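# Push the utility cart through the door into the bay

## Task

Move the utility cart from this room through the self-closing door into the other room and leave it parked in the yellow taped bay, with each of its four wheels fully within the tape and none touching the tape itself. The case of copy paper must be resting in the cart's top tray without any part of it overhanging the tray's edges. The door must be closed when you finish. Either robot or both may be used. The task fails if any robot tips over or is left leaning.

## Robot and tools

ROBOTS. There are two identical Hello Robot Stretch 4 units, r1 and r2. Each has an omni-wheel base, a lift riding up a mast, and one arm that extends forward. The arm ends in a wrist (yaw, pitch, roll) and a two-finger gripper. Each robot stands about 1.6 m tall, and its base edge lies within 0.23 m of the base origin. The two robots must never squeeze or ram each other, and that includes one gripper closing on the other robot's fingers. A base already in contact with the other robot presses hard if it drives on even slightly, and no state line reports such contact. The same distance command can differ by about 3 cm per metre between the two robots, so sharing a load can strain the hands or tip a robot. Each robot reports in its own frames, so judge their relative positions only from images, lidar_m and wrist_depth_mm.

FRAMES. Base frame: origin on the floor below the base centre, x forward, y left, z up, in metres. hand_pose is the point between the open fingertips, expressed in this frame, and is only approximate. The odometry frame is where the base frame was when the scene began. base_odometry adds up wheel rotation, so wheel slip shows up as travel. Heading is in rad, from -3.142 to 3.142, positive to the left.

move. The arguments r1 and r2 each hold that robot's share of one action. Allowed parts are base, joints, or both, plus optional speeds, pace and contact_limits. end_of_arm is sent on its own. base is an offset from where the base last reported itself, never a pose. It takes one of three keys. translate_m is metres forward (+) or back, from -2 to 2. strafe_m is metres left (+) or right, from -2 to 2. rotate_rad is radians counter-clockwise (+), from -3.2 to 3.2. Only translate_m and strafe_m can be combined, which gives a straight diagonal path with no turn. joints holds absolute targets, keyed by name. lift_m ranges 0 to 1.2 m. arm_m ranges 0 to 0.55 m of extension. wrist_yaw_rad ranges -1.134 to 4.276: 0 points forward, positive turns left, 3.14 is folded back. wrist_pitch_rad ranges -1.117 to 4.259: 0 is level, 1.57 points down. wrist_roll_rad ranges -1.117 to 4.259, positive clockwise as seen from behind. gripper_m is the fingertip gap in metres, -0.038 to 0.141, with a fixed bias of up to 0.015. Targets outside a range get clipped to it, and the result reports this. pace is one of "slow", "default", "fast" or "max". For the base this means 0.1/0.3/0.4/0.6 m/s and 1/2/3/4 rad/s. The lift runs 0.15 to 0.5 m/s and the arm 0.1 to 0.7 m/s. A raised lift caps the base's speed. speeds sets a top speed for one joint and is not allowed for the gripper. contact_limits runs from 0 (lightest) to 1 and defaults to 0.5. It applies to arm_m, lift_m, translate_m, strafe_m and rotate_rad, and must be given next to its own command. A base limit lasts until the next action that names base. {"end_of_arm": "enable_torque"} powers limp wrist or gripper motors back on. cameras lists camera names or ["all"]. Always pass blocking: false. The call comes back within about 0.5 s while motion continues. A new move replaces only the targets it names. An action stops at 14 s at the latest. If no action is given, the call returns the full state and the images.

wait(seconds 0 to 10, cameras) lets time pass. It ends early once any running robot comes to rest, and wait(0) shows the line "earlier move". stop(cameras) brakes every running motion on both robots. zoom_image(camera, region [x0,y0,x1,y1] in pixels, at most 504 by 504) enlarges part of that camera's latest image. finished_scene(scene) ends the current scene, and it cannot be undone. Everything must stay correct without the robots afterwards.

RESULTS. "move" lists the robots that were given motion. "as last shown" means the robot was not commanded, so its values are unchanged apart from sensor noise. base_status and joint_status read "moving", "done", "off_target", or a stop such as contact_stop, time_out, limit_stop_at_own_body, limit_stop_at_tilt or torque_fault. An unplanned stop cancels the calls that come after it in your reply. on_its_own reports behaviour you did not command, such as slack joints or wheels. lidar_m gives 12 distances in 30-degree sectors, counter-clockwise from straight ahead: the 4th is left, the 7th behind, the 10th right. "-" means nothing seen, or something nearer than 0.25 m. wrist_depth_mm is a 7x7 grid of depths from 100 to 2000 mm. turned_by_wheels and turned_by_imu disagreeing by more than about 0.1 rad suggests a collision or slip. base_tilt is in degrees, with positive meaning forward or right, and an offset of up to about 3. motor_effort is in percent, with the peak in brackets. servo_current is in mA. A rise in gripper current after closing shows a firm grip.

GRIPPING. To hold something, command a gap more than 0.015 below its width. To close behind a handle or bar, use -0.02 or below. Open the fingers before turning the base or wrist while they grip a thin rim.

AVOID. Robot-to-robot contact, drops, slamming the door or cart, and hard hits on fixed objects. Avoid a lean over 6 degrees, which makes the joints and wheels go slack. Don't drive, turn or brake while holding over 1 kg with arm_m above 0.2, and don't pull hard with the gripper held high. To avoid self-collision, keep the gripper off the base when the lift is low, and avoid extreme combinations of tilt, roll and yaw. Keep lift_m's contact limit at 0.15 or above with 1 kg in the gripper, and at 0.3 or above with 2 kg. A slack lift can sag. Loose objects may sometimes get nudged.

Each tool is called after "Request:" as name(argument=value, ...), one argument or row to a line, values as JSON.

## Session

Request:
move(
  blocking=false,
  cameras=["r1_head_camera","r1_head_left_camera","r1_head_right_camera","r2_head_camera","r2_head_left_camera","r2_head_right_camera"],
)

Scene clock: 0.00 s.
r1.base_odometry: x=+0.000 y=+0.000 heading=+0.000
r1.turned_by_wheels: +0.000
r1.turned_by_imu: +0.000
r1.base_tilt: forward=-1.6 right=+1.3
r1.lidar_m: 0.96 1.73 2.02 2.40 3.92 1.60 0.85 0.77 0.78 0.89 0.77 0.78
r1.base_status: not commanded
r1.joint_positions: lift_m=+0.124 arm_m=+0.000 wrist_yaw_rad=+3.194 wrist_pitch_rad=+0.002 wrist_roll_rad=+0.000 gripper_m=+0.056
r1.joint_status: not commanded
r1.measured_speeds: all 0
r1.motor_effort: lift_m=+19 arm_m=-4 wheel_0=-2 wheel_1=+1 wheel_2=+0
r1.servo_current: wrist_yaw_rad=59 wrist_pitch_rad=46 wrist_roll_rad=46 gripper_m=39
r1.hand_pose: x=-0.1216 y=+0.0722 z=+0.3019 quat_wxyz=(-0.026, -0.001, +0.000, +1.000) (m; r1's base frame)
r1.wrist_depth_mm: - 135 - - - - - / - 123 135 - - - - / - 121 191 - - - - / 110 136 194 - - - - / 137 - - - 1618 - - / 226 - 190 1098 188 1160 1118 / 224 163 750 798 768 768 759
r2.base_odometry: x=+0.000 y=+0.000 heading=+0.000
r2.turned_by_wheels: +0.000
r2.turned_by_imu: +0.000
r2.base_tilt: forward=-0.6 right=+0.1
r2.lidar_m: 1.29 1.32 1.58 2.33 2.36 2.78 1.41 1.41 2.77 2.39 2.42 1.48
r2.base_status: not commanded
r2.joint_positions: lift_m=+0.200 arm_m=+0.000 wrist_yaw_rad=+3.211 wrist_pitch_rad=+0.001 wrist_roll_rad=+0.000 gripper_m=+0.056
r2.joint_status: not commanded
r2.measured_speeds: all 0
r2.motor_effort: lift_m=+18 arm_m=-4 wheel_0=-1 wheel_1=+1 wheel_2=+1
r2.servo_current: wrist_yaw_rad=46 wrist_pitch_rad=39 wrist_roll_rad=52 gripper_m=52
r2.hand_pose: x=-0.1229 y=+0.0671 z=+0.3779 quat_wxyz=(-0.035, -0.001, +0.000, +0.999) (m; r2's base frame)
r2.wrist_depth_mm: - - 137 - - - - / - - 137 - - - - / - 109 138 - - - - / - 140 175 - - - - / 214 - - - - - - / 213 1281 196 1255 190 1336 1182 / 208 243 866 - - 854 878
pictures: r1_head_camera, r1_head_left_camera, r1_head_right_camera, r2_head_camera, r2_head_left_camera, r2_head_right_camera
Images, in order (width x height): r1_head_camera 420x560, r1_head_left_camera 420x672, r1_head_right_camera 420x672, r2_head_camera 420x560, r2_head_left_camera 420x672, r2_head_right_camera 420x672.

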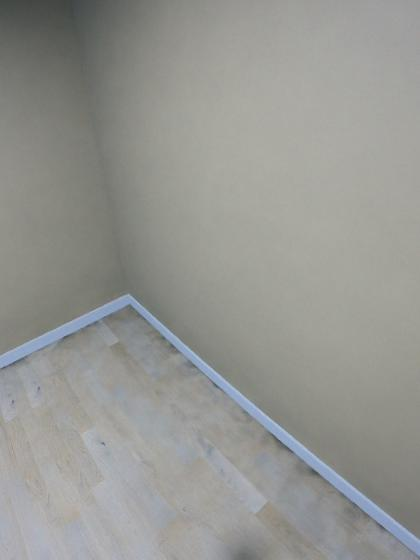

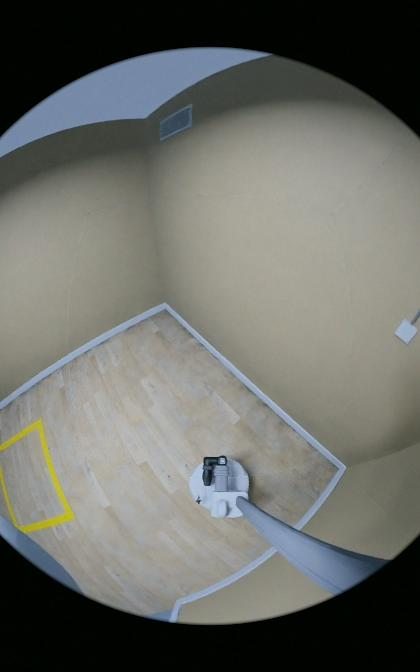

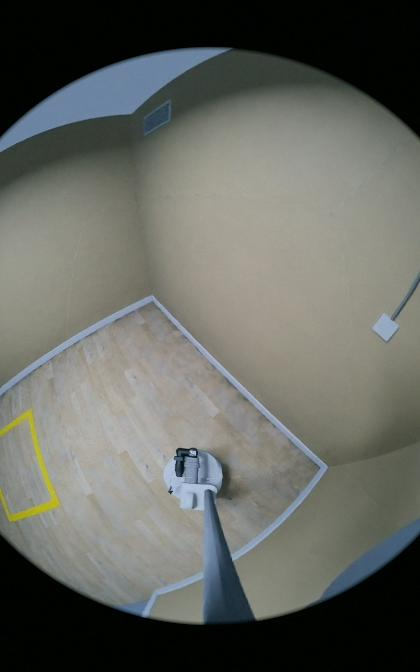

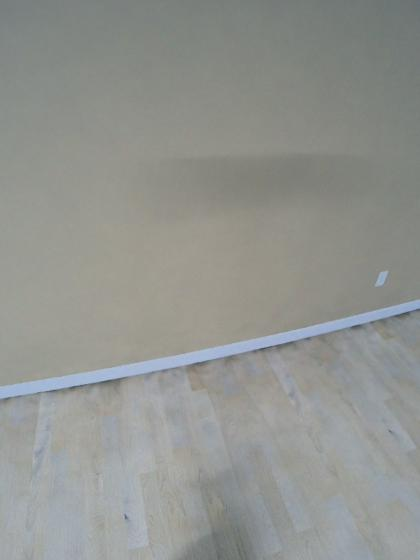

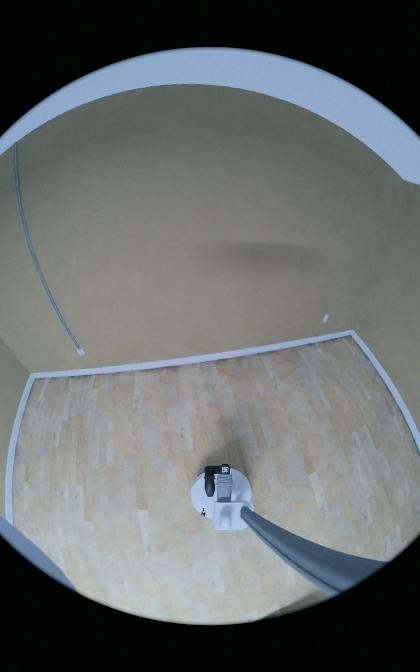

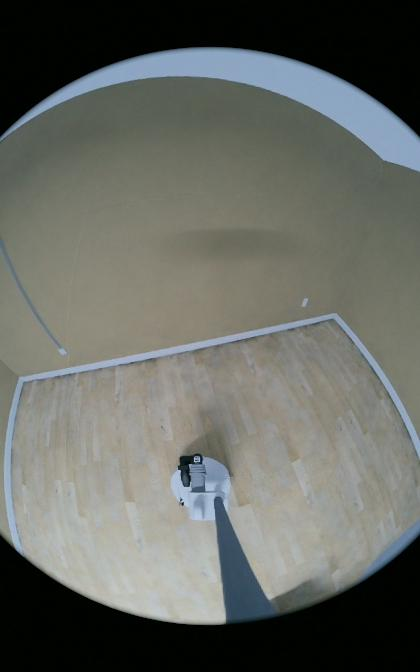

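Request:
move(
  blocking=false,
  r1={"base":{"rotate_rad":2.4}},
  r2={"base":{"rotate_rad":3.0}},
)

Request:
wait(
  seconds=3,
)

Request:
wait(
  seconds=1,
  cameras=["r1_head_camera","r1_head_left_camera","r1_head_right_camera","r2_head_camera","r2_head_left_camera","r2_head_right_camera"],
)

Scene clock: 7.73 s.
move: r1 moving; r2 moving
r1.base_odometry: x=+0.000 y=+0.000 heading=+0.253
r1.turned_by_wheels: +0.253
r1.turned_by_imu: +0.253
r1.base_tilt: forward=-1.6 right=+1.3
r1.lidar_m: 1.15 2.01 2.11 2.98 2.65 1.07 0.80 0.74 0.81 0.80 0.72 0.82
r1.base_status: rotate_rad moving
r1.joint_positions: lift_m=+0.124 arm_m=+0.000 wrist_yaw_rad=+3.194 wrist_pitch_rad=+0.002 wrist_roll_rad=+0.000 gripper_m=+0.056
r1.joint_status: not commanded
r1.measured_speeds: translate_m=+0.000 strafe_m=+0.000 rotate_rad=+0.974 lift_m=+0.000 arm_m=+0.000 wrist_yaw_rad=+0.000 wrist_pitch_rad=+0.000 wrist_roll_rad=+0.000
r1.motor_effort: lift_m=+19(20) arm_m=-4(4) wheel_0=-7(9) wheel_1=-6(7) wheel_2=-6(7)
r1.servo_current: wrist_yaw_rad=46(59) wrist_pitch_rad=39(52) wrist_roll_rad=33(65) gripper_m=39(46)
r1.hand_pose: x=-0.1216 y=+0.0722 z=+0.3019 quat_wxyz=(-0.026, -0.001, +0.000, +1.000)
r1.wrist_depth_mm: - 135 - - - - 1808 / - 123 135 - - - 1808 / - 121 192 - - - 1756 / 111 136 195 - - - 1808 / 137 - - - - - 1756 / 226 - 190 976 188 1118 1138 / 224 152 759 798 778 750 759
r2.base_odometry: x=+0.000 y=+0.000 heading=+0.252
r2.turned_by_wheels: +0.252
r2.turned_by_imu: +0.245
r2.base_tilt: forward=-0.7 right=+0.0
r2.lidar_m: 1.29 1.38 1.94 2.33 2.46 3.37 1.44 3.35 2.49 2.40 1.84 1.36
r2.base_status: rotate_rad moving
r2.joint_positions: lift_m=+0.200 arm_m=+0.000 wrist_yaw_rad=+3.211 wrist_pitch_rad=+0.001 wrist_roll_rad=+0.000 gripper_m=+0.056
r2.joint_status: not commanded
r2.measured_speeds: translate_m=+0.002 strafe_m=+0.000 rotate_rad=+0.977 lift_m=+0.000 arm_m=+0.000 wrist_yaw_rad=+0.000 wrist_pitch_rad=+0.000 wrist_roll_rad=+0.000
r2.motor_effort: lift_m=+18(18) arm_m=-4(4) wheel_0=-4(9) wheel_1=-10(10) wheel_2=-10(11)
r2.servo_current: wrist_yaw_rad=52(52) wrist_pitch_rad=46(46) wrist_roll_rad=52(65) gripper_m=46(52)
r2.hand_pose: x=-0.1229 y=+0.0671 z=+0.3779 quat_wxyz=(-0.035, -0.001, +0.000, +0.999)
r2.wrist_depth_mm: - - 137 - - - - / - - 137 1756 - - - / - 109 138 286 - - - / - 140 176 - - - - / 214 - - - - - - / 213 1281 196 1308 190 1336 1182 / 208 242 878 - - 854 878
pictures: none

Scene clock: 9.73 s.
earlier move: r1 done; r2 moving
r1.base_odometry: x=+0.000 y=+0.000 heading=+2.400
r1.turned_by_wheels: +2.147
r1.turned_by_imu: +2.158
r1.base_tilt: forward=-1.6 right=+1.2
r1.lidar_m: 2.35 1.02 0.78 0.75 0.81 0.80 0.77 0.84 1.25 2.02 2.17 3.14
r1.base_status: done
r1.joint_positions: lift_m=+0.124 arm_m=+0.000 wrist_yaw_rad=+3.194 wrist_pitch_rad=+0.002 wrist_roll_rad=+0.000 gripper_m=+0.056
r1.joint_status: not commanded
r1.measured_speeds: all 0
r1.motor_effort: lift_m=+19(20) arm_m=-4(4) wheel_0=-2(10) wheel_1=-2(9) wheel_2=-1(8)
r1.servo_current: wrist_yaw_rad=52(65) wrist_pitch_rad=33(52) wrist_roll_rad=39(65) gripper_m=39(52)
r1.hand_pose: x=-0.1216 y=+0.0722 z=+0.3019 quat_wxyz=(-0.026, -0.001, +0.000, +1.000)
r1.wrist_depth_mm: - 135 - - - - - / - 123 135 - - - - / - 121 191 - - - - / 110 135 193 - - - - / 137 - - - - - - / 216 - 190 - 187 - - / 750 750 750 143 750 723 759
r2.base_odometry: x=+0.000 y=+0.000 heading=+2.999
r2.turned_by_wheels: +2.747
r2.turned_by_imu: +2.674
r2.base_tilt: forward=-0.7 right=+0.0
r2.lidar_m: 1.55 1.39 3.06 2.39 2.39 1.66 1.33 1.31 1.40 2.20 2.33 2.55
r2.base_status: rotate_rad moving
r2.joint_positions: lift_m=+0.200 arm_m=+0.000 wrist_yaw_rad=+3.211 wrist_pitch_rad=+0.001 wrist_roll_rad=+0.000 gripper_m=+0.056
r2.joint_status: not commanded
r2.measured_speeds: translate_m=+0.000 strafe_m=+0.000 rotate_rad=+0.028 lift_m=+0.000 arm_m=+0.000 wrist_yaw_rad=+0.000 wrist_pitch_rad=+0.000 wrist_roll_rad=+0.000
r2.motor_effort: lift_m=+18(18) arm_m=-4(4) wheel_0=-5(10) wheel_1=-3(10) wheel_2=-5(13)
r2.servo_current: wrist_yaw_rad=46(52) wrist_pitch_rad=46(46) wrist_roll_rad=46(65) gripper_m=52(52)
r2.hand_pose: x=-0.1228 y=+0.0671 z=+0.3779 quat_wxyz=(-0.035, -0.001, +0.000, +0.999)
r2.wrist_depth_mm: - - 137 - - - - / - 107 137 - - - - / - 110 139 235 - - - / - 140 165 - - - - / 215 - - - - - 1808 / 213 1160 193 1160 190 1336 1205 / 211 245 891 - - 854 878
wait: 2.00 of 3 s (r1 has come to rest)
pictures: none

Scene clock: 10.03 s.
earlier move: r2 done
r1.base_odometry: x=+0.000 y=+0.000 heading=+2.400
r1.turned_by_wheels: +0.000
r1.turned_by_imu: +0.000
r1.base_tilt: forward=-1.6 right=+1.3
r1.lidar_m: 2.38 1.02 0.77 0.74 0.81 0.79 0.75 0.82 1.24 2.02 2.15 3.17
r1.base_status: done
r1.joint_positions: lift_m=+0.124 arm_m=+0.000 wrist_yaw_rad=+3.194 wrist_pitch_rad=+0.002 wrist_roll_rad=+0.000 gripper_m=+0.056
r1.joint_status: not commanded
r1.measured_speeds: all 0
r1.motor_effort: lift_m=+20(20) arm_m=-4(4) wheel_0=-2(10) wheel_1=-2(9) wheel_2=-1(8)
r1.servo_current: wrist_yaw_rad=52(65) wrist_pitch_rad=33(52) wrist_roll_rad=33(65) gripper_m=46(52)
r1.hand_pose: x=-0.1216 y=+0.0722 z=+0.3019 quat_wxyz=(-0.026, -0.001, +0.000, +1.000)
r1.wrist_depth_mm: - 135 - - - - - / - 123 135 - - - - / - 121 191 - - - - / 111 135 194 - - - - / 137 - - - - - - / 216 - 190 - 187 - - / 741 759 750 143 732 723 750
r2.base_odometry: x=+0.000 y=+0.000 heading=+2.999
r2.turned_by_wheels: +0.000
r2.turned_by_imu: +0.000
r2.base_tilt: forward=-0.6 right=+0.0
r2.lidar_m: 1.54 1.37 3.05 2.43 2.40 1.69 1.35 1.30 1.44 2.19 2.34 2.56
r2.base_status: done
r2.joint_positions: lift_m=+0.200 arm_m=+0.000 wrist_yaw_rad=+3.211 wrist_pitch_rad=+0.001 wrist_roll_rad=+0.000 gripper_m=+0.056
r2.joint_status: not commanded
r2.measured_speeds: all 0
r2.motor_effort: lift_m=+18(18) arm_m=-4(4) wheel_0=-3(10) wheel_1=-2(10) wheel_2=-4(13)
r2.servo_current: wrist_yaw_rad=52(52) wrist_pitch_rad=46(46) wrist_roll_rad=39(65) gripper_m=46(52)
r2.hand_pose: x=-0.1228 y=+0.0671 z=+0.3779 quat_wxyz=(-0.035, -0.001, +0.000, +0.999)
r2.wrist_depth_mm: - - 137 - - - - / - 107 137 - - - - / - 113 139 235 - - - / - 140 165 - - - - / 216 - - - - - 1863 / 213 1182 193 1182 190 1308 1182 / 211 244 878 - - 854 878
wait: 0.30 of 1 s (r2 has come to rest)
Images, in order (width x height): r1_head_camera 420x560, r1_head_left_camera 420x672, r1_head_right_camera 420x672, r2_head_camera 420x560, r2_head_left_camera 420x672, r2_head_right_camera 420x672.

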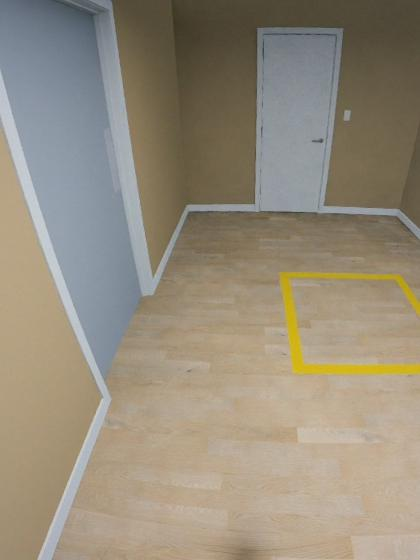

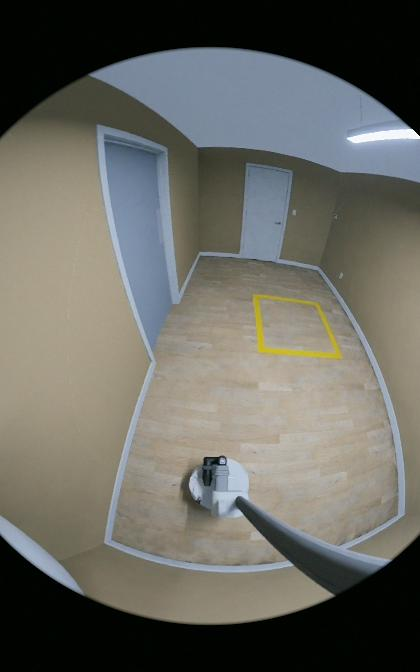

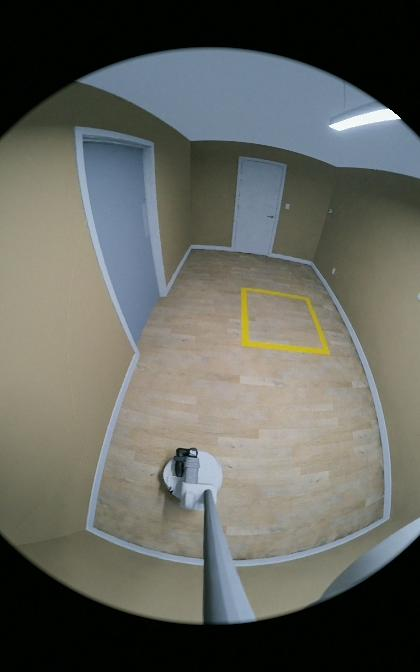

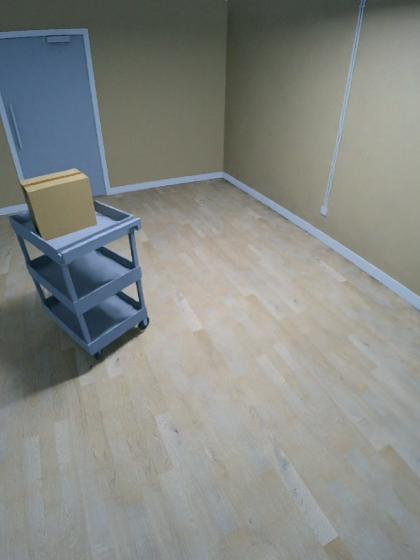

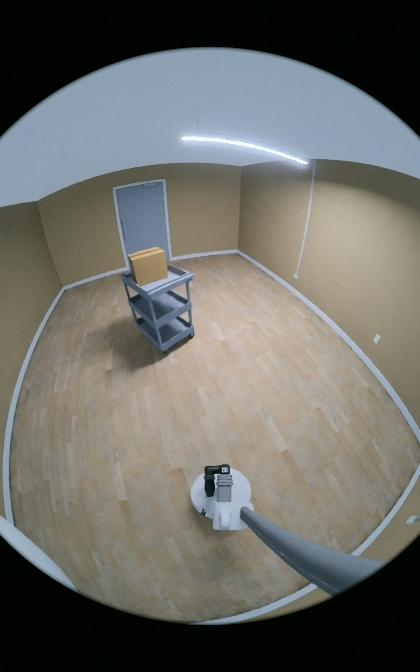

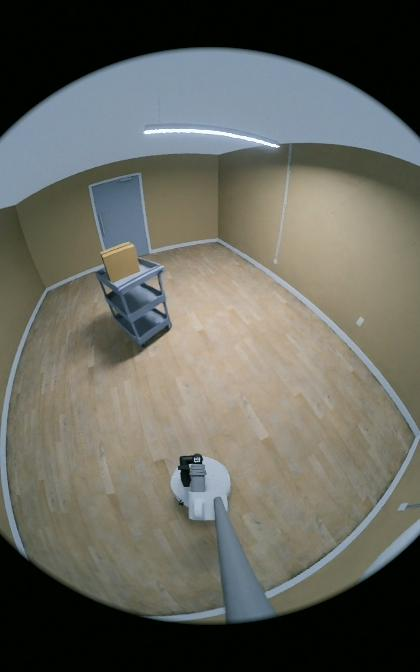

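Request:
zoom_image(
  camera="r2_head_camera",
  region=[0, 140, 170, 370],
)

Request:
zoom_image(
  camera="r2_head_right_camera",
  region=[60, 160, 200, 360],
)

Scaled by 2.191 from the camera's image (finer frame: 1200x1600).

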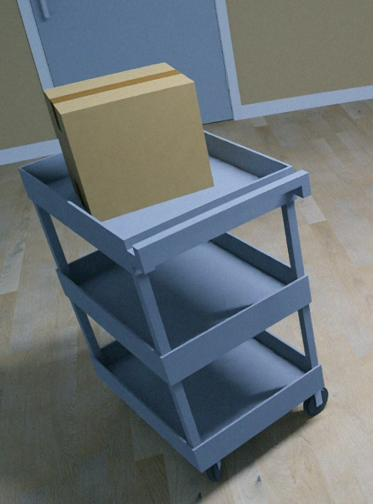

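Scaled by 2.520 from the camera's image (finer frame: 600x960).

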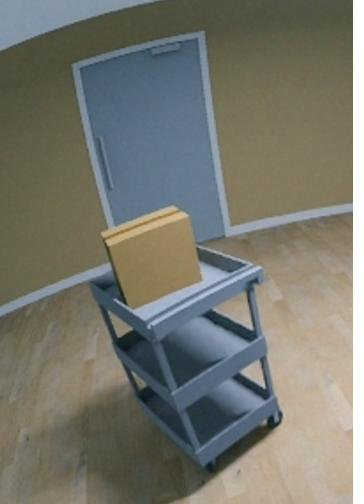

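Request:
move(
  blocking=false,
  r1={"base":{"translate_m":1.5}},
  r2={"base":{"rotate_rad":0.72},"joints":{"lift_m":0.665,"wrist_yaw_rad":0,"wrist_roll_rad":1.57,"gripper_m":0.14}},
)

Request:
wait(
  seconds=4,
)

Request:
wait(
  seconds=4,
)

Request:
move(
  blocking=false,
  r1={"base":{"rotate_rad":1.5}},
)

Request:
wait(
  seconds=2.5,
  cameras=["r1_head_camera","r1_head_left_camera","r2_head_camera","r2_head_left_camera"],
)

Scene clock: 51.13 s.
move: r1 moving; r2 moving
r1.base_odometry: x=-0.023 y=+0.021 heading=+2.400
r1.turned_by_wheels: +0.000
r1.turned_by_imu: +0.000
r1.base_tilt: forward=-1.6 right=+1.3
r1.lidar_m: 2.32 1.03 0.76 0.76 0.81 0.84 0.80 0.88 1.30 2.03 2.17 3.10
r1.base_status: translate_m moving
r1.joint_positions: lift_m=+0.124 arm_m=+0.000 wrist_yaw_rad=+3.194 wrist_pitch_rad=+0.002 wrist_roll_rad=+0.000 gripper_m=+0.056
r1.joint_status: not commanded
r1.measured_speeds: translate_m=+0.122 strafe_m=+0.000 rotate_rad=+0.002 lift_m=+0.000 arm_m=+0.000 wrist_yaw_rad=+0.000 wrist_pitch_rad=+0.000 wrist_roll_rad=+0.000
r1.motor_effort: lift_m=+19(20) arm_m=-4(4) wheel_0=+4(9) wheel_1=+4(7) wheel_2=-9(9)
r1.servo_current: wrist_yaw_rad=72(72) wrist_pitch_rad=39(46) wrist_roll_rad=39(52) gripper_m=46(46)
r1.hand_pose: x=-0.1216 y=+0.0722 z=+0.3019 quat_wxyz=(-0.026, -0.001, +0.000, +1.000)
r1.wrist_depth_mm: - 135 - - - - - / - 122 145 - - - - / - 121 190 - - - - / 110 136 194 - - - - / 137 - - - - - - / 216 - 191 - 187 - - / 759 759 750 788 741 741 750
r2.base_odometry: x=+0.000 y=+0.000 heading=-3.031
r2.turned_by_wheels: +0.253
r2.turned_by_imu: +0.246
r2.base_tilt: forward=-0.7 right=+0.1
r2.lidar_m: 1.40 1.70 2.65 2.39 2.21 1.46 1.30 1.33 1.65 2.34 2.36 2.93
r2.base_status: rotate_rad moving
r2.joint_positions: lift_m=+0.238 arm_m=+0.000 wrist_yaw_rad=+2.649 wrist_pitch_rad=+0.001 wrist_roll_rad=+0.588 gripper_m=+0.075
r2.joint_status: lift_m moving; wrist_yaw_rad moving; wrist_roll_rad moving; gripper_m moving
r2.measured_speeds: translate_m=+0.003 strafe_m=+0.000 rotate_rad=+0.973 lift_m=+0.146 arm_m=+0.000 wrist_yaw_rad=-1.743 wrist_pitch_rad=+0.000 wrist_roll_rad=+1.820
r2.motor_effort: lift_m=+23(24) arm_m=-4(4) wheel_0=-7(10) wheel_1=-9(10) wheel_2=-10(11)
r2.servo_current: wrist_yaw_rad=91(130) wrist_pitch_rad=46(46) wrist_roll_rad=85(91) gripper_m=91(98)
r2.hand_pose: x=-0.0417 y=+0.2135 z=+0.4157 quat_wxyz=(+0.234, +0.070, +0.281, +0.928)
r2.wrist_depth_mm: - - - - - - - / - - - - - - - / - - - - - - 1863 / - - - - - 1708 1205 / 260 - - - 1661 1138 878 / 250 - 190 1499 189 842 707 / - - - - 820 668 585
pictures: none

Scene clock: 53.47 s.
earlier move: r1 moving; r2 done
r1.base_odometry: x=-0.495 y=+0.453 heading=+2.400
r1.turned_by_wheels: +0.000
r1.turned_by_imu: +0.000
r1.base_tilt: forward=-1.6 right=+1.3
r1.lidar_m: 2.19 1.02 0.71 0.69 0.75 1.10 1.43 1.53 2.13 2.07 2.20 3.21
r1.base_status: translate_m moving
r1.joint_positions: lift_m=+0.124 arm_m=+0.000 wrist_yaw_rad=+3.194 wrist_pitch_rad=+0.002 wrist_roll_rad=+0.000 gripper_m=+0.056
r1.joint_status: not commanded
r1.measured_speeds: translate_m=+0.299 strafe_m=+0.000 rotate_rad=+0.004 lift_m=+0.000 arm_m=+0.000 wrist_yaw_rad=+0.000 wrist_pitch_rad=+0.000 wrist_roll_rad=+0.000
r1.motor_effort: lift_m=+19(20) arm_m=-4(4) wheel_0=+5(9) wheel_1=+6(8) wheel_2=-6(10)
r1.servo_current: wrist_yaw_rad=78(78) wrist_pitch_rad=39(52) wrist_roll_rad=52(72) gripper_m=39(52)
r1.hand_pose: x=-0.1216 y=+0.0722 z=+0.3019 quat_wxyz=(-0.026, -0.001, +0.000, +1.000)
r1.wrist_depth_mm: - 135 - - - - - / - 121 135 - - - - / - 124 187 - - - - / 110 135 200 - - - - / 137 - - - - - - / 1008 1205 191 1205 187 1138 991 / 741 750 750 788 788 759 750
r2.base_odometry: x=+0.000 y=+0.000 heading=-2.565
r2.turned_by_wheels: +0.466
r2.turned_by_imu: +0.455
r2.base_tilt: forward=-0.7 right=+0.1
r2.lidar_m: 1.45 2.72 2.40 2.40 1.47 1.31 1.32 1.62 2.34 2.34 2.85 1.38
r2.base_status: done
r2.joint_positions: lift_m=+0.665 arm_m=+0.000 wrist_yaw_rad=+0.003 wrist_pitch_rad=+0.001 wrist_roll_rad=+1.568 gripper_m=+0.140
r2.joint_status: all done
r2.measured_speeds: all 0
r2.motor_effort: lift_m=+21(25) arm_m=-4(4) wheel_0=-2(11) wheel_1=-2(10) wheel_2=-4(12)
r2.servo_current: wrist_yaw_rad=52(130) wrist_pitch_rad=39(46) wrist_roll_rad=59(104) gripper_m=59(111)
r2.hand_pose: x=+0.4596 y=-0.0866 z=+0.8426 quat_wxyz=(+0.708, +0.706, +0.001, +0.001)
r2.wrist_depth_mm: - - - - - 1366 1160 / - - - 1336 1661 1160 1182 / - - - - - 1576 1160 / - - - - - 1708 1182 / - - - - - 1576 1182 / - - - - - 1397 1182 / - - - - - 1808 1182
wait: 2.33 of 4 s (r2 has come to rest)
pictures: none

Scene clock: 57.13 s.
earlier move: r1 done
r1.base_odometry: x=-1.106 y=+1.013 heading=+2.400
r1.turned_by_wheels: +0.000
r1.turned_by_imu: +0.000
r1.base_tilt: forward=-1.6 right=+1.3
r1.lidar_m: 2.01 0.89 0.74 0.70 0.72 1.04 2.27 2.45 2.20 2.14 2.27 2.49
r1.base_status: done
r1.joint_positions: lift_m=+0.124 arm_m=+0.000 wrist_yaw_rad=+3.194 wrist_pitch_rad=+0.002 wrist_roll_rad=+0.000 gripper_m=+0.056
r1.joint_status: not commanded
r1.measured_speeds: all 0
r1.motor_effort: lift_m=+19(20) arm_m=-4(4) wheel_0=+3(9) wheel_1=+1(8) wheel_2=+1(10)
r1.servo_current: wrist_yaw_rad=52(78) wrist_pitch_rad=46(52) wrist_roll_rad=65(72) gripper_m=46(52)
r1.hand_pose: x=-0.1216 y=+0.0722 z=+0.3019 quat_wxyz=(-0.026, -0.001, +0.000, +1.000)
r1.wrist_depth_mm: - 135 - - - - - / - 124 146 - - - - / - 121 192 - - - - / 111 136 206 - - - - / 216 - - - - 1756 - / 1025 1229 193 1205 187 1138 931 / 759 750 759 798 778 750 759
r2.base_odometry: x=+0.000 y=+0.000 heading=-2.565
r2.turned_by_wheels: +0.000
r2.turned_by_imu: +0.001
r2.base_tilt: forward=-0.7 right=+0.1
r2.lidar_m: 1.47 2.72 2.37 2.39 1.47 1.29 1.30 1.59 2.33 2.33 2.83 1.37
r2.base_status: done
r2.joint_positions: lift_m=+0.665 arm_m=+0.000 wrist_yaw_rad=+0.003 wrist_pitch_rad=+0.001 wrist_roll_rad=+1.568 gripper_m=+0.140
r2.joint_status: all done
r2.measured_speeds: all 0
r2.motor_effort: lift_m=+21(25) arm_m=-4(4) wheel_0=-2(11) wheel_1=-3(10) wheel_2=-4(12)
r2.servo_current: wrist_yaw_rad=46(130) wrist_pitch_rad=33(52) wrist_roll_rad=39(104) gripper_m=52(111)
r2.hand_pose: x=+0.4596 y=-0.0866 z=+0.8426 quat_wxyz=(+0.708, +0.706, +0.001, +0.001)
r2.wrist_depth_mm: - - - - - 1366 1160 / - - - 1366 1708 1182 1160 / - - - - - 1576 1160 / - - - - - 1708 1160 / - - - - - 1576 1160 / - - - - - 1397 1160 / - - - - - 1863 1160
wait: 3.67 of 4 s (r1 has come to rest)
pictures: none

Scene clock: 57.63 s.
move: r1 moving
r1.base_odometry: x=-1.106 y=+1.013 heading=+2.652
r1.turned_by_wheels: +0.252
r1.turned_by_imu: +0.253
r1.base_tilt: forward=-1.6 right=+1.3
r1.lidar_m: 1.19 0.81 0.73 0.71 0.77 1.54 2.27 2.41 2.15 2.15 2.62 2.44
r1.base_status: rotate_rad moving
r1.joint_positions: lift_m=+0.124 arm_m=+0.000 wrist_yaw_rad=+3.194 wrist_pitch_rad=+0.002 wrist_roll_rad=+0.000 gripper_m=+0.056
r1.joint_status: not commanded
r1.measured_speeds: translate_m=+0.000 strafe_m=+0.000 rotate_rad=+0.975 lift_m=+0.000 arm_m=+0.000 wrist_yaw_rad=+0.000 wrist_pitch_rad=+0.000 wrist_roll_rad=+0.000
r1.motor_effort: lift_m=+19(20) arm_m=-4(4) wheel_0=-6(8) wheel_1=-7(8) wheel_2=-8(8)
r1.servo_current: wrist_yaw_rad=59(65) wrist_pitch_rad=46(52) wrist_roll_rad=33(65) gripper_m=39(46)
r1.hand_pose: x=-0.1216 y=+0.0722 z=+0.3019 quat_wxyz=(-0.026, -0.001, +0.000, +1.000)
r1.wrist_depth_mm: - 135 - - - - - / - 123 146 - - - - / - 121 191 - - - - / 111 136 206 - - - - / 216 - - - - - 1756 / 1008 1205 191 1205 187 1160 1118 / 759 750 759 798 768 750 741
r2: as last shown
r2.turned_by_imu: +0.000
r2.motor_effort: lift_m=+21(21) arm_m=-4(4) wheel_0=-2(2) wheel_1=-3(3) wheel_2=-3(4)
r2.servo_current: wrist_yaw_rad=46(59) wrist_pitch_rad=33(39) wrist_roll_rad=39(52) gripper_m=46(59)
pictures: none

Scene clock: 59.17 s.
earlier move: r1 done
r1.base_odometry: x=-1.106 y=+1.013 heading=-2.383
r1.turned_by_wheels: +1.248
r1.turned_by_imu: +1.254
r1.base_tilt: forward=-1.6 right=+1.3
r1.lidar_m: 0.71 0.75 0.96 2.26 2.35 2.21 2.14 2.25 2.56 2.46 0.93 0.75
r1.base_status: done
r1.joint_positions: lift_m=+0.124 arm_m=+0.000 wrist_yaw_rad=+3.194 wrist_pitch_rad=+0.002 wrist_roll_rad=+0.000 gripper_m=+0.056
r1.joint_status: not commanded
r1.measured_speeds: all 0
r1.motor_effort: lift_m=+20(20) arm_m=-4(4) wheel_0=-1(10) wheel_1=-1(10) wheel_2=+0(9)
r1.servo_current: wrist_yaw_rad=46(65) wrist_pitch_rad=46(52) wrist_roll_rad=52(65) gripper_m=39(46)
r1.hand_pose: x=-0.1216 y=+0.0722 z=+0.3019 quat_wxyz=(-0.026, -0.001, +0.000, +1.000)
r1.wrist_depth_mm: - 135 - - - - - / - 123 146 - - - - / - 121 192 - - - - / 111 136 206 - - - - / 216 - - - - - - / 991 1182 193 1308 188 1118 1118 / 750 759 750 143 778 759 759
r2.base_odometry: x=+0.000 y=+0.000 heading=-2.565
r2.turned_by_wheels: +0.000
r2.turned_by_imu: +0.000
r2.base_tilt: forward=-0.7 right=+0.1
r2.lidar_m: 1.48 2.71 2.37 2.39 1.48 1.31 1.32 1.58 2.34 2.36 2.81 1.38
r2.base_status: not commanded
r2.joint_positions: lift_m=+0.665 arm_m=+0.000 wrist_yaw_rad=+0.003 wrist_pitch_rad=+0.001 wrist_roll_rad=+1.568 gripper_m=+0.140
r2.joint_status: not commanded
r2.measured_speeds: all 0
r2.motor_effort: lift_m=+21(21) arm_m=-4(5) wheel_0=-2(2) wheel_1=-3(3) wheel_2=-3(4)
r2.servo_current: wrist_yaw_rad=39(59) wrist_pitch_rad=39(46) wrist_roll_rad=52(59) gripper_m=52(59)
r2.hand_pose: x=+0.4596 y=-0.0866 z=+0.8426 quat_wxyz=(+0.708, +0.706, +0.001, +0.001)
r2.wrist_depth_mm: - - - - - 1366 1160 / - - - 1397 1756 1138 1182 / - - - - - 1576 1182 / - - - - - 1708 1182 / - - - - - 1576 1182 / - - - - - 1397 1182 / - - - - - 1808 1182
wait: 1.53 of 2.5 s (r1 has come to rest)
Images, in order (width x height): r1_head_camera 420x560, r1_head_left_camera 420x672, r2_head_camera 420x560, r2_head_left_camera 420x672.

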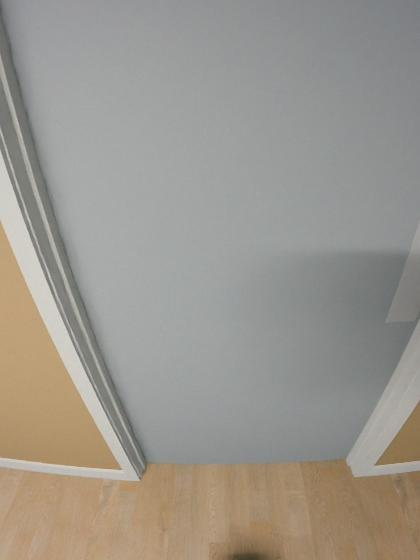

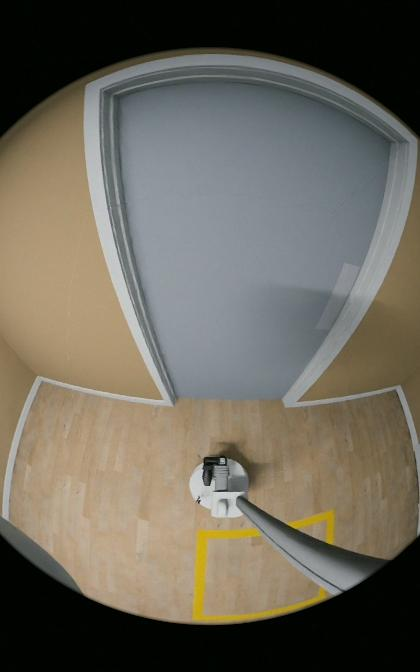

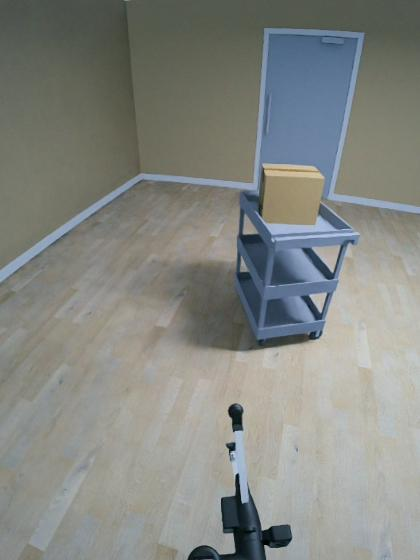

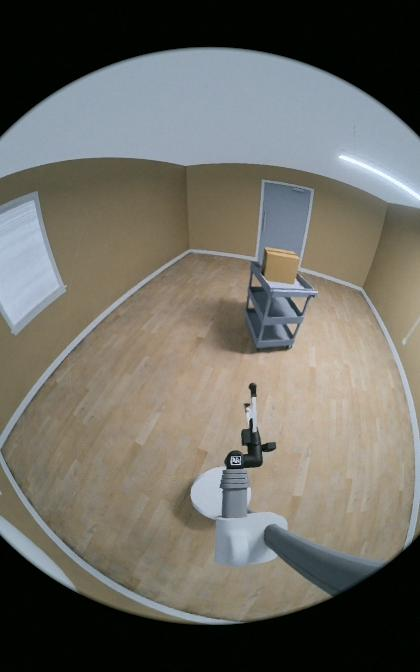

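Request:
move(
  blocking=false,
  r1={"base":{"strafe_m":-0.18}},
  r2={"base":{"strafe_m":-0.36,"translate_m":0.25}},
)

Request:
wait(
  seconds=3,
)

Request:
wait(
  seconds=2,
  cameras=["r1_head_camera","r2_head_camera","r2_wrist_camera"],
)

Request:
move(
  blocking=false,
  r1={"base":{"translate_m":1.55},"pace":"slow","contact_limits":{"translate_m":0.6}},
)

Scene clock: 82.80 s.
move: r1 moving; r2 moving
r1.base_odometry: x=-1.131 y=+1.040 heading=-2.383
r1.turned_by_wheels: +0.000
r1.turned_by_imu: -0.001
r1.base_tilt: forward=-1.6 right=+1.2
r1.lidar_m: 0.70 0.74 0.91 2.29 2.39 2.22 2.13 2.26 2.52 2.42 0.97 0.75
r1.base_status: strafe_m moving
r1.joint_positions: lift_m=+0.124 arm_m=+0.000 wrist_yaw_rad=+3.194 wrist_pitch_rad=+0.002 wrist_roll_rad=+0.000 gripper_m=+0.056
r1.joint_status: not commanded
r1.measured_speeds: translate_m=+0.000 strafe_m=-0.141 rotate_rad=-0.002 lift_m=+0.000 arm_m=+0.000 wrist_yaw_rad=+0.000 wrist_pitch_rad=+0.000 wrist_roll_rad=+0.000
r1.motor_effort: lift_m=+20(20) arm_m=-4(4) wheel_0=+8(9) wheel_1=-9(11) wheel_2=-1(2)
r1.servo_current: wrist_yaw_rad=65(65) wrist_pitch_rad=33(46) wrist_roll_rad=46(65) gripper_m=46(46)
r1.hand_pose: x=-0.1216 y=+0.0722 z=+0.3019 quat_wxyz=(-0.026, -0.001, +0.000, +1.000)
r1.wrist_depth_mm: - 135 - - - - - / - 123 146 - - - - / - 121 191 - - - - / 111 135 206 - - - - / 217 - - - - - - / 1008 1182 194 1182 187 1138 1098 / 750 768 759 143 768 768 768
r2.base_odometry: x=-0.029 y=+0.012 heading=-2.565
r2.turned_by_wheels: -0.001
r2.turned_by_imu: +0.000
r2.base_tilt: forward=-0.7 right=+0.1
r2.lidar_m: 1.39 2.71 2.39 2.44 1.53 1.34 1.34 1.60 2.33 2.33 2.80 1.38
r2.base_status: translate_m moving; strafe_m moving
r2.joint_positions: lift_m=+0.665 arm_m=+0.000 wrist_yaw_rad=+0.003 wrist_pitch_rad=+0.001 wrist_roll_rad=+1.568 gripper_m=+0.140
r2.joint_status: not commanded
r2.measured_speeds: translate_m=+0.070 strafe_m=-0.099 rotate_rad=+0.001 lift_m=+0.000 arm_m=+0.000 wrist_yaw_rad=+0.000 wrist_pitch_rad=+0.000 wrist_roll_rad=+0.000
r2.motor_effort: lift_m=+21(21) arm_m=-4(4) wheel_0=+9(11) wheel_1=-7(9) wheel_2=-10(11)
r2.servo_current: wrist_yaw_rad=39(52) wrist_pitch_rad=39(46) wrist_roll_rad=46(52) gripper_m=52(52)
r2.hand_pose: x=+0.4596 y=-0.0866 z=+0.8426 quat_wxyz=(+0.708, +0.706, +0.001, +0.001)
r2.wrist_depth_mm: - - - - - 1397 1138 / - - - 1397 1708 1618 1160 / - - - - - 1576 1160 / - - - - - 1708 1205 / - - - - - 1537 1160 / - - - - - 1397 1182 / - - - - - 1808 1182
pictures: none

Scene clock: 84.17 s.
earlier move: r1 done; r2 moving
r1.base_odometry: x=-1.230 y=+1.144 heading=-2.383
r1.turned_by_wheels: +0.000
r1.turned_by_imu: -0.001
r1.base_tilt: forward=-1.6 right=+1.3
r1.lidar_m: 0.73 0.77 0.91 2.42 2.55 2.24 2.13 2.26 2.38 2.28 0.95 0.75
r1.base_status: done
r1.joint_positions: lift_m=+0.124 arm_m=+0.000 wrist_yaw_rad=+3.194 wrist_pitch_rad=+0.002 wrist_roll_rad=+0.000 gripper_m=+0.056
r1.joint_status: not commanded
r1.measured_speeds: all 0
r1.motor_effort: lift_m=+19(20) arm_m=-4(4) wheel_0=+1(10) wheel_1=-1(11) wheel_2=+0(2)
r1.servo_current: wrist_yaw_rad=46(65) wrist_pitch_rad=33(46) wrist_roll_rad=46(65) gripper_m=46(46)
r1.hand_pose: x=-0.1216 y=+0.0722 z=+0.3019 quat_wxyz=(-0.026, -0.001, +0.000, +1.000)
r1.wrist_depth_mm: - 135 - - - - - / - 121 144 - - - - / - 120 189 - - - - / 110 136 202 - - - - / 216 - - - - - - / 991 1182 194 1182 188 1138 1098 / 750 750 750 809 732 759 759
r2.base_odometry: x=-0.334 y=+0.136 heading=-2.565
r2.turned_by_wheels: +0.000
r2.turned_by_imu: +0.001
r2.base_tilt: forward=-0.6 right=+0.1
r2.lidar_m: 1.12 2.95 2.61 2.63 1.80 1.60 1.62 1.97 2.13 2.15 2.58 1.23
r2.base_status: translate_m moving; strafe_m moving
r2.joint_positions: lift_m=+0.665 arm_m=+0.000 wrist_yaw_rad=+0.003 wrist_pitch_rad=+0.001 wrist_roll_rad=+1.568 gripper_m=+0.140
r2.joint_status: not commanded
r2.measured_speeds: translate_m=+0.116 strafe_m=-0.165 rotate_rad=+0.006 lift_m=+0.000 arm_m=+0.000 wrist_yaw_rad=+0.000 wrist_pitch_rad=+0.000 wrist_roll_rad=+0.000
r2.motor_effort: lift_m=+21(21) arm_m=-4(4) wheel_0=+1(15) wheel_1=-4(9) wheel_2=-5(11)
r2.servo_current: wrist_yaw_rad=52(52) wrist_pitch_rad=39(46) wrist_roll_rad=39(59) gripper_m=52(59)
r2.hand_pose: x=+0.4596 y=-0.0866 z=+0.8426 quat_wxyz=(+0.708, +0.706, +0.001, +0.001)
r2.wrist_depth_mm: - - - - - 1618 1160 / - - - - - 1499 1060 / - - - 1160 1464 1499 1060 / - - - 1205 - 1499 1078 / - - - - - 1618 1182 / - - - - - 1397 1182 / - - - - - 1863 1160
wait: 1.37 of 3 s (r1 has come to rest)
pictures: none

Scene clock: 85.23 s.
earlier move: r2 done
r1.base_odometry: x=-1.230 y=+1.144 heading=-2.383
r1.turned_by_wheels: +0.000
r1.turned_by_imu: +0.000
r1.base_tilt: forward=-1.6 right=+1.3
r1.lidar_m: 0.70 0.76 0.93 2.43 2.54 2.22 2.13 2.22 2.36 2.30 0.93 0.77
r1.base_status: done
r1.joint_positions: lift_m=+0.124 arm_m=+0.000 wrist_yaw_rad=+3.194 wrist_pitch_rad=+0.002 wrist_roll_rad=+0.000 gripper_m=+0.056
r1.joint_status: not commanded
r1.measured_speeds: all 0
r1.motor_effort: lift_m=+19(20) arm_m=-4(4) wheel_0=+1(10) wheel_1=+0(11) wheel_2=+0(2)
r1.servo_current: wrist_yaw_rad=46(65) wrist_pitch_rad=46(52) wrist_roll_rad=46(65) gripper_m=39(46)
r1.hand_pose: x=-0.1216 y=+0.0722 z=+0.3019 quat_wxyz=(-0.026, -0.001, +0.000, +1.000)
r1.wrist_depth_mm: - 135 - - - - - / - 121 144 - - - - / - 120 188 - - - - / 110 135 203 - - - - / 216 - - - - - - / 1008 1205 194 1182 187 1138 1118 / 750 768 750 778 723 759 750
r2.base_odometry: x=-0.406 y=+0.166 heading=-2.565
r2.turned_by_wheels: +0.000
r2.turned_by_imu: +0.000
r2.base_tilt: forward=-0.7 right=+0.0
r2.lidar_m: 1.08 3.01 2.64 2.67 1.87 1.65 1.66 2.00 2.08 2.09 2.51 1.15
r2.base_status: done
r2.joint_positions: lift_m=+0.665 arm_m=+0.000 wrist_yaw_rad=+0.003 wrist_pitch_rad=+0.001 wrist_roll_rad=+1.568 gripper_m=+0.140
r2.joint_status: not commanded
r2.measured_speeds: all 0
r2.motor_effort: lift_m=+21(21) arm_m=-4(4) wheel_0=+2(15) wheel_1=-4(9) wheel_2=-5(11)
r2.servo_current: wrist_yaw_rad=59(59) wrist_pitch_rad=46(46) wrist_roll_rad=46(59) gripper_m=52(59)
r2.hand_pose: x=+0.4596 y=-0.0866 z=+0.8426 quat_wxyz=(+0.708, +0.706, +0.001, +0.001)
r2.wrist_depth_mm: - - - - - 1618 1160 / - - - - - 1576 1042 / - - - 1138 1537 1499 1042 / - - - 1160 1537 - - / - - - - - 1499 1182 / - - - - - 1397 1138 / - - - - - 1863 1160
wait: 1.07 of 2 s (r2 has come to rest)
Images, in order (width x height): r1_head_camera 420x560, r2_head_camera 420x560, r2_wrist_camera 616x392.

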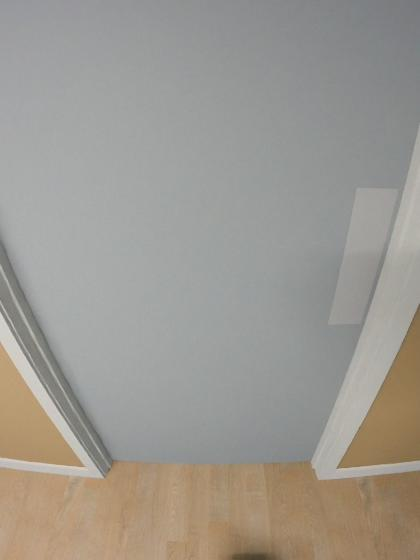

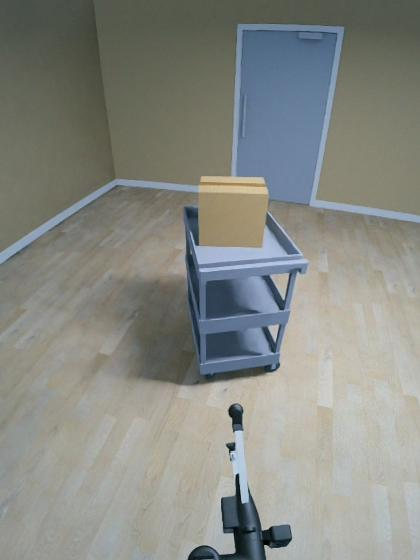

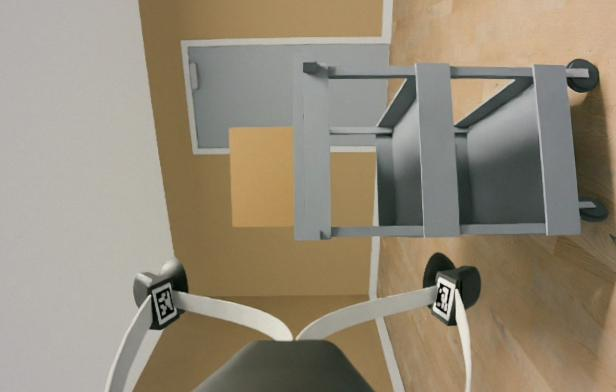

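Scene clock: 85.73 s.
move: r1 moving
r1.base_odometry: x=-1.239 y=+1.135 heading=-2.383
r1.turned_by_wheels: +0.000
r1.turned_by_imu: +0.000
r1.base_tilt: forward=-1.6 right=+1.3
r1.lidar_m: 0.70 0.74 0.92 2.43 2.55 2.24 2.16 2.24 2.37 2.27 0.92 0.74
r1.base_status: translate_m moving
r1.joint_positions: lift_m=+0.124 arm_m=+0.000 wrist_yaw_rad=+3.194 wrist_pitch_rad=+0.002 wrist_roll_rad=+0.000 gripper_m=+0.056
r1.joint_status: not commanded
r1.measured_speeds: translate_m=+0.049 strafe_m=+0.000 rotate_rad=-0.002 lift_m=+0.000 arm_m=+0.000 wrist_yaw_rad=+0.000 wrist_pitch_rad=+0.000 wrist_roll_rad=+0.000
r1.motor_effort: lift_m=+20(20) arm_m=-4(4) wheel_0=+6(8) wheel_1=+4(5) wheel_2=-5(7)
r1.servo_current: wrist_yaw_rad=33(59) wrist_pitch_rad=46(52) wrist_roll_rad=46(65) gripper_m=39(46)
r1.contact_limits: translate_m 0.6
r1.hand_pose: x=-0.1216 y=+0.0722 z=+0.3019 quat_wxyz=(-0.026, -0.001, +0.000, +1.000)
r1.wrist_depth_mm: - 135 - - - - - / - 121 144 - - - - / - 120 188 - - - - / 110 135 203 - - - - / 216 - - - - - - / 1025 1229 194 1229 188 1118 1098 / 759 759 750 788 723 759 750
r2: as last shown
r2.motor_effort: lift_m=+21(21) arm_m=-4(4) wheel_0=+2(2) wheel_1=-4(5) wheel_2=-4(5)
pictures: none

Request:
move(
  blocking=false,
  r2={"base":{"strafe_m":-0.14,"translate_m":0.5}},
)

Request:
wait(
  seconds=3,
  cameras=["r2_wrist_camera"],
)

Scene clock: 96.70 s.
earlier move: r1 moving
move: r2 moving
r1.base_odometry: x=-2.026 y=+0.390 heading=-2.383
r1.turned_by_wheels: +0.000
r1.turned_by_imu: +0.006
r1.base_tilt: forward=-1.6 right=+1.3
r1.lidar_m: 0.25 0.25 - 0.25 0.35 3.36 3.25 0.64 0.52 1.20 2.37 3.26
r1.base_status: translate_m moving
r1.joint_positions: lift_m=+0.124 arm_m=+0.000 wrist_yaw_rad=+3.197 wrist_pitch_rad=+0.002 wrist_roll_rad=+0.000 gripper_m=+0.056
r1.joint_status: not commanded
r1.measured_speeds: translate_m=+0.100 strafe_m=+0.000 rotate_rad=+0.003 lift_m=+0.000 arm_m=+0.000 wrist_yaw_rad=+0.000 wrist_pitch_rad=+0.000 wrist_roll_rad=+0.000
r1.motor_effort: lift_m=+20(20) arm_m=+5(5) wheel_0=+8(10) wheel_1=+14(16) wheel_2=-10(12)
r1.servo_current: wrist_yaw_rad=59(72) wrist_pitch_rad=46(46) wrist_roll_rad=39(65) gripper_m=33(46)
r1.contact_limits: translate_m 0.6
r1.hand_pose: x=-0.1219 y=+0.0715 z=+0.3019 quat_wxyz=(-0.027, -0.001, +0.000, +1.000)
r1.wrist_depth_mm: - 132 132 - - - - / - 116 133 - - - - / - 114 138 - - - - / - 134 185 - - - - / 206 - - - - - - / 219 1205 195 1182 187 1138 1098 / 218 759 750 788 788 759 759
r2.base_odometry: x=-0.437 y=+0.156 heading=-2.565
r2.turned_by_wheels: +0.000
r2.turned_by_imu: +0.002
r2.base_tilt: forward=-0.7 right=+0.1
r2.lidar_m: 1.05 3.01 2.64 2.66 1.93 1.70 1.69 2.03 2.09 2.08 2.53 1.14
r2.base_status: translate_m moving; strafe_m moving
r2.joint_positions: lift_m=+0.665 arm_m=+0.000 wrist_yaw_rad=+0.003 wrist_pitch_rad=+0.001 wrist_roll_rad=+1.568 gripper_m=+0.140
r2.joint_status: not commanded
r2.measured_speeds: translate_m=+0.123 strafe_m=-0.032 rotate_rad=+0.001 lift_m=+0.000 arm_m=+0.000 wrist_yaw_rad=+0.000 wrist_pitch_rad=+0.000 wrist_roll_rad=+0.000
r2.motor_effort: lift_m=+21(21) arm_m=-4(4) wheel_0=+5(11) wheel_1=+6(7) wheel_2=-12(13)
r2.servo_current: wrist_yaw_rad=52(59) wrist_pitch_rad=39(46) wrist_roll_rad=33(52) gripper_m=46(52)
r2.hand_pose: x=+0.4596 y=-0.0866 z=+0.8426 quat_wxyz=(+0.708, +0.706, +0.001, +0.001)
r2.wrist_depth_mm: - - - - - 1708 1138 / - - - - - 1576 1060 / - - - 1118 1537 - 1042 / - - - 1138 1464 891 - / - - - - - 1499 1160 / - - - - - 1397 1160 / - - - - - 1808 1160
pictures: none

Scene clock: 99.37 s.
earlier move: r1 time_out; r2 done
r1.base_odometry: x=-2.219 y=+0.207 heading=-2.382
r1.turned_by_wheels: +0.000
r1.turned_by_imu: +0.000
r1.base_tilt: forward=-1.6 right=+1.3
r1.lidar_m: 0.31 0.25 - 0.25 0.29 0.74 3.55 0.68 0.80 2.22 2.36 3.25
r1.base_status: translate_m time_out
r1.joint_positions: lift_m=+0.124 arm_m=+0.000 wrist_yaw_rad=+3.196 wrist_pitch_rad=+0.002 wrist_roll_rad=+0.000 gripper_m=+0.056
r1.joint_status: not commanded
r1.measured_speeds: translate_m=+0.089 strafe_m=-0.001 rotate_rad=+0.003 lift_m=+0.000 arm_m=+0.000 wrist_yaw_rad=+0.000 wrist_pitch_rad=+0.000 wrist_roll_rad=+0.000
r1.motor_effort: lift_m=+19(20) arm_m=+4(5) wheel_0=+4(10) wheel_1=+9(16) wheel_2=-7(12)
r1.servo_current: wrist_yaw_rad=39(72) wrist_pitch_rad=46(52) wrist_roll_rad=59(65) gripper_m=39(52)
r1.contact_limits: translate_m 0.6
r1.hand_pose: x=-0.1219 y=+0.0715 z=+0.3019 quat_wxyz=(-0.027, -0.001, +0.000, +1.000)
r1.wrist_depth_mm: - 133 132 - - - - / - 116 133 - - - - / - 114 138 - - - - / - 134 185 - - - - / 205 - - - - - - / 219 1205 193 1160 187 1138 1118 / 218 759 750 798 778 750 750
r2.base_odometry: x=-0.901 y=+0.010 heading=-2.565
r2.turned_by_wheels: +0.000
r2.turned_by_imu: +0.000
r2.base_tilt: forward=-0.7 right=+0.1
r2.lidar_m: 0.59 2.96 2.60 2.62 2.49 2.17 2.16 2.39 2.09 2.13 2.51 0.66
r2.base_status: done
r2.joint_positions: lift_m=+0.665 arm_m=+0.000 wrist_yaw_rad=+0.003 wrist_pitch_rad=+0.001 wrist_roll_rad=+1.568 gripper_m=+0.140
r2.joint_status: not commanded
r2.measured_speeds: all 0
r2.motor_effort: lift_m=+21(21) arm_m=-4(4) wheel_0=+2(13) wheel_1=+3(8) wheel_2=-5(13)
r2.servo_current: wrist_yaw_rad=52(59) wrist_pitch_rad=39(46) wrist_roll_rad=46(65) gripper_m=46(59)
r2.hand_pose: x=+0.4596 y=-0.0866 z=+0.8426 quat_wxyz=(+0.708, +0.706, +0.001, +0.001)
r2.wrist_depth_mm: - - - 466 - 1661 1098 / - - - 462 - 691 466 / - - - 455 - - 455 / - - 661 445 - - 445 / - - 668 442 - - 442 / - - 676 379 866 186 433 / - - - - - - 430
wait: 2.67 of 3 s (r2 has come to rest)
Images, in order (width x height): r2_wrist_camera 616x392.

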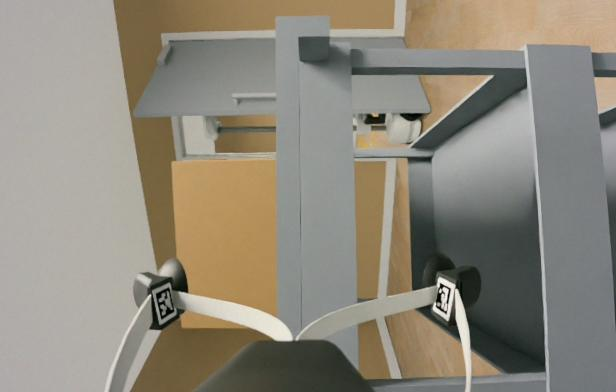

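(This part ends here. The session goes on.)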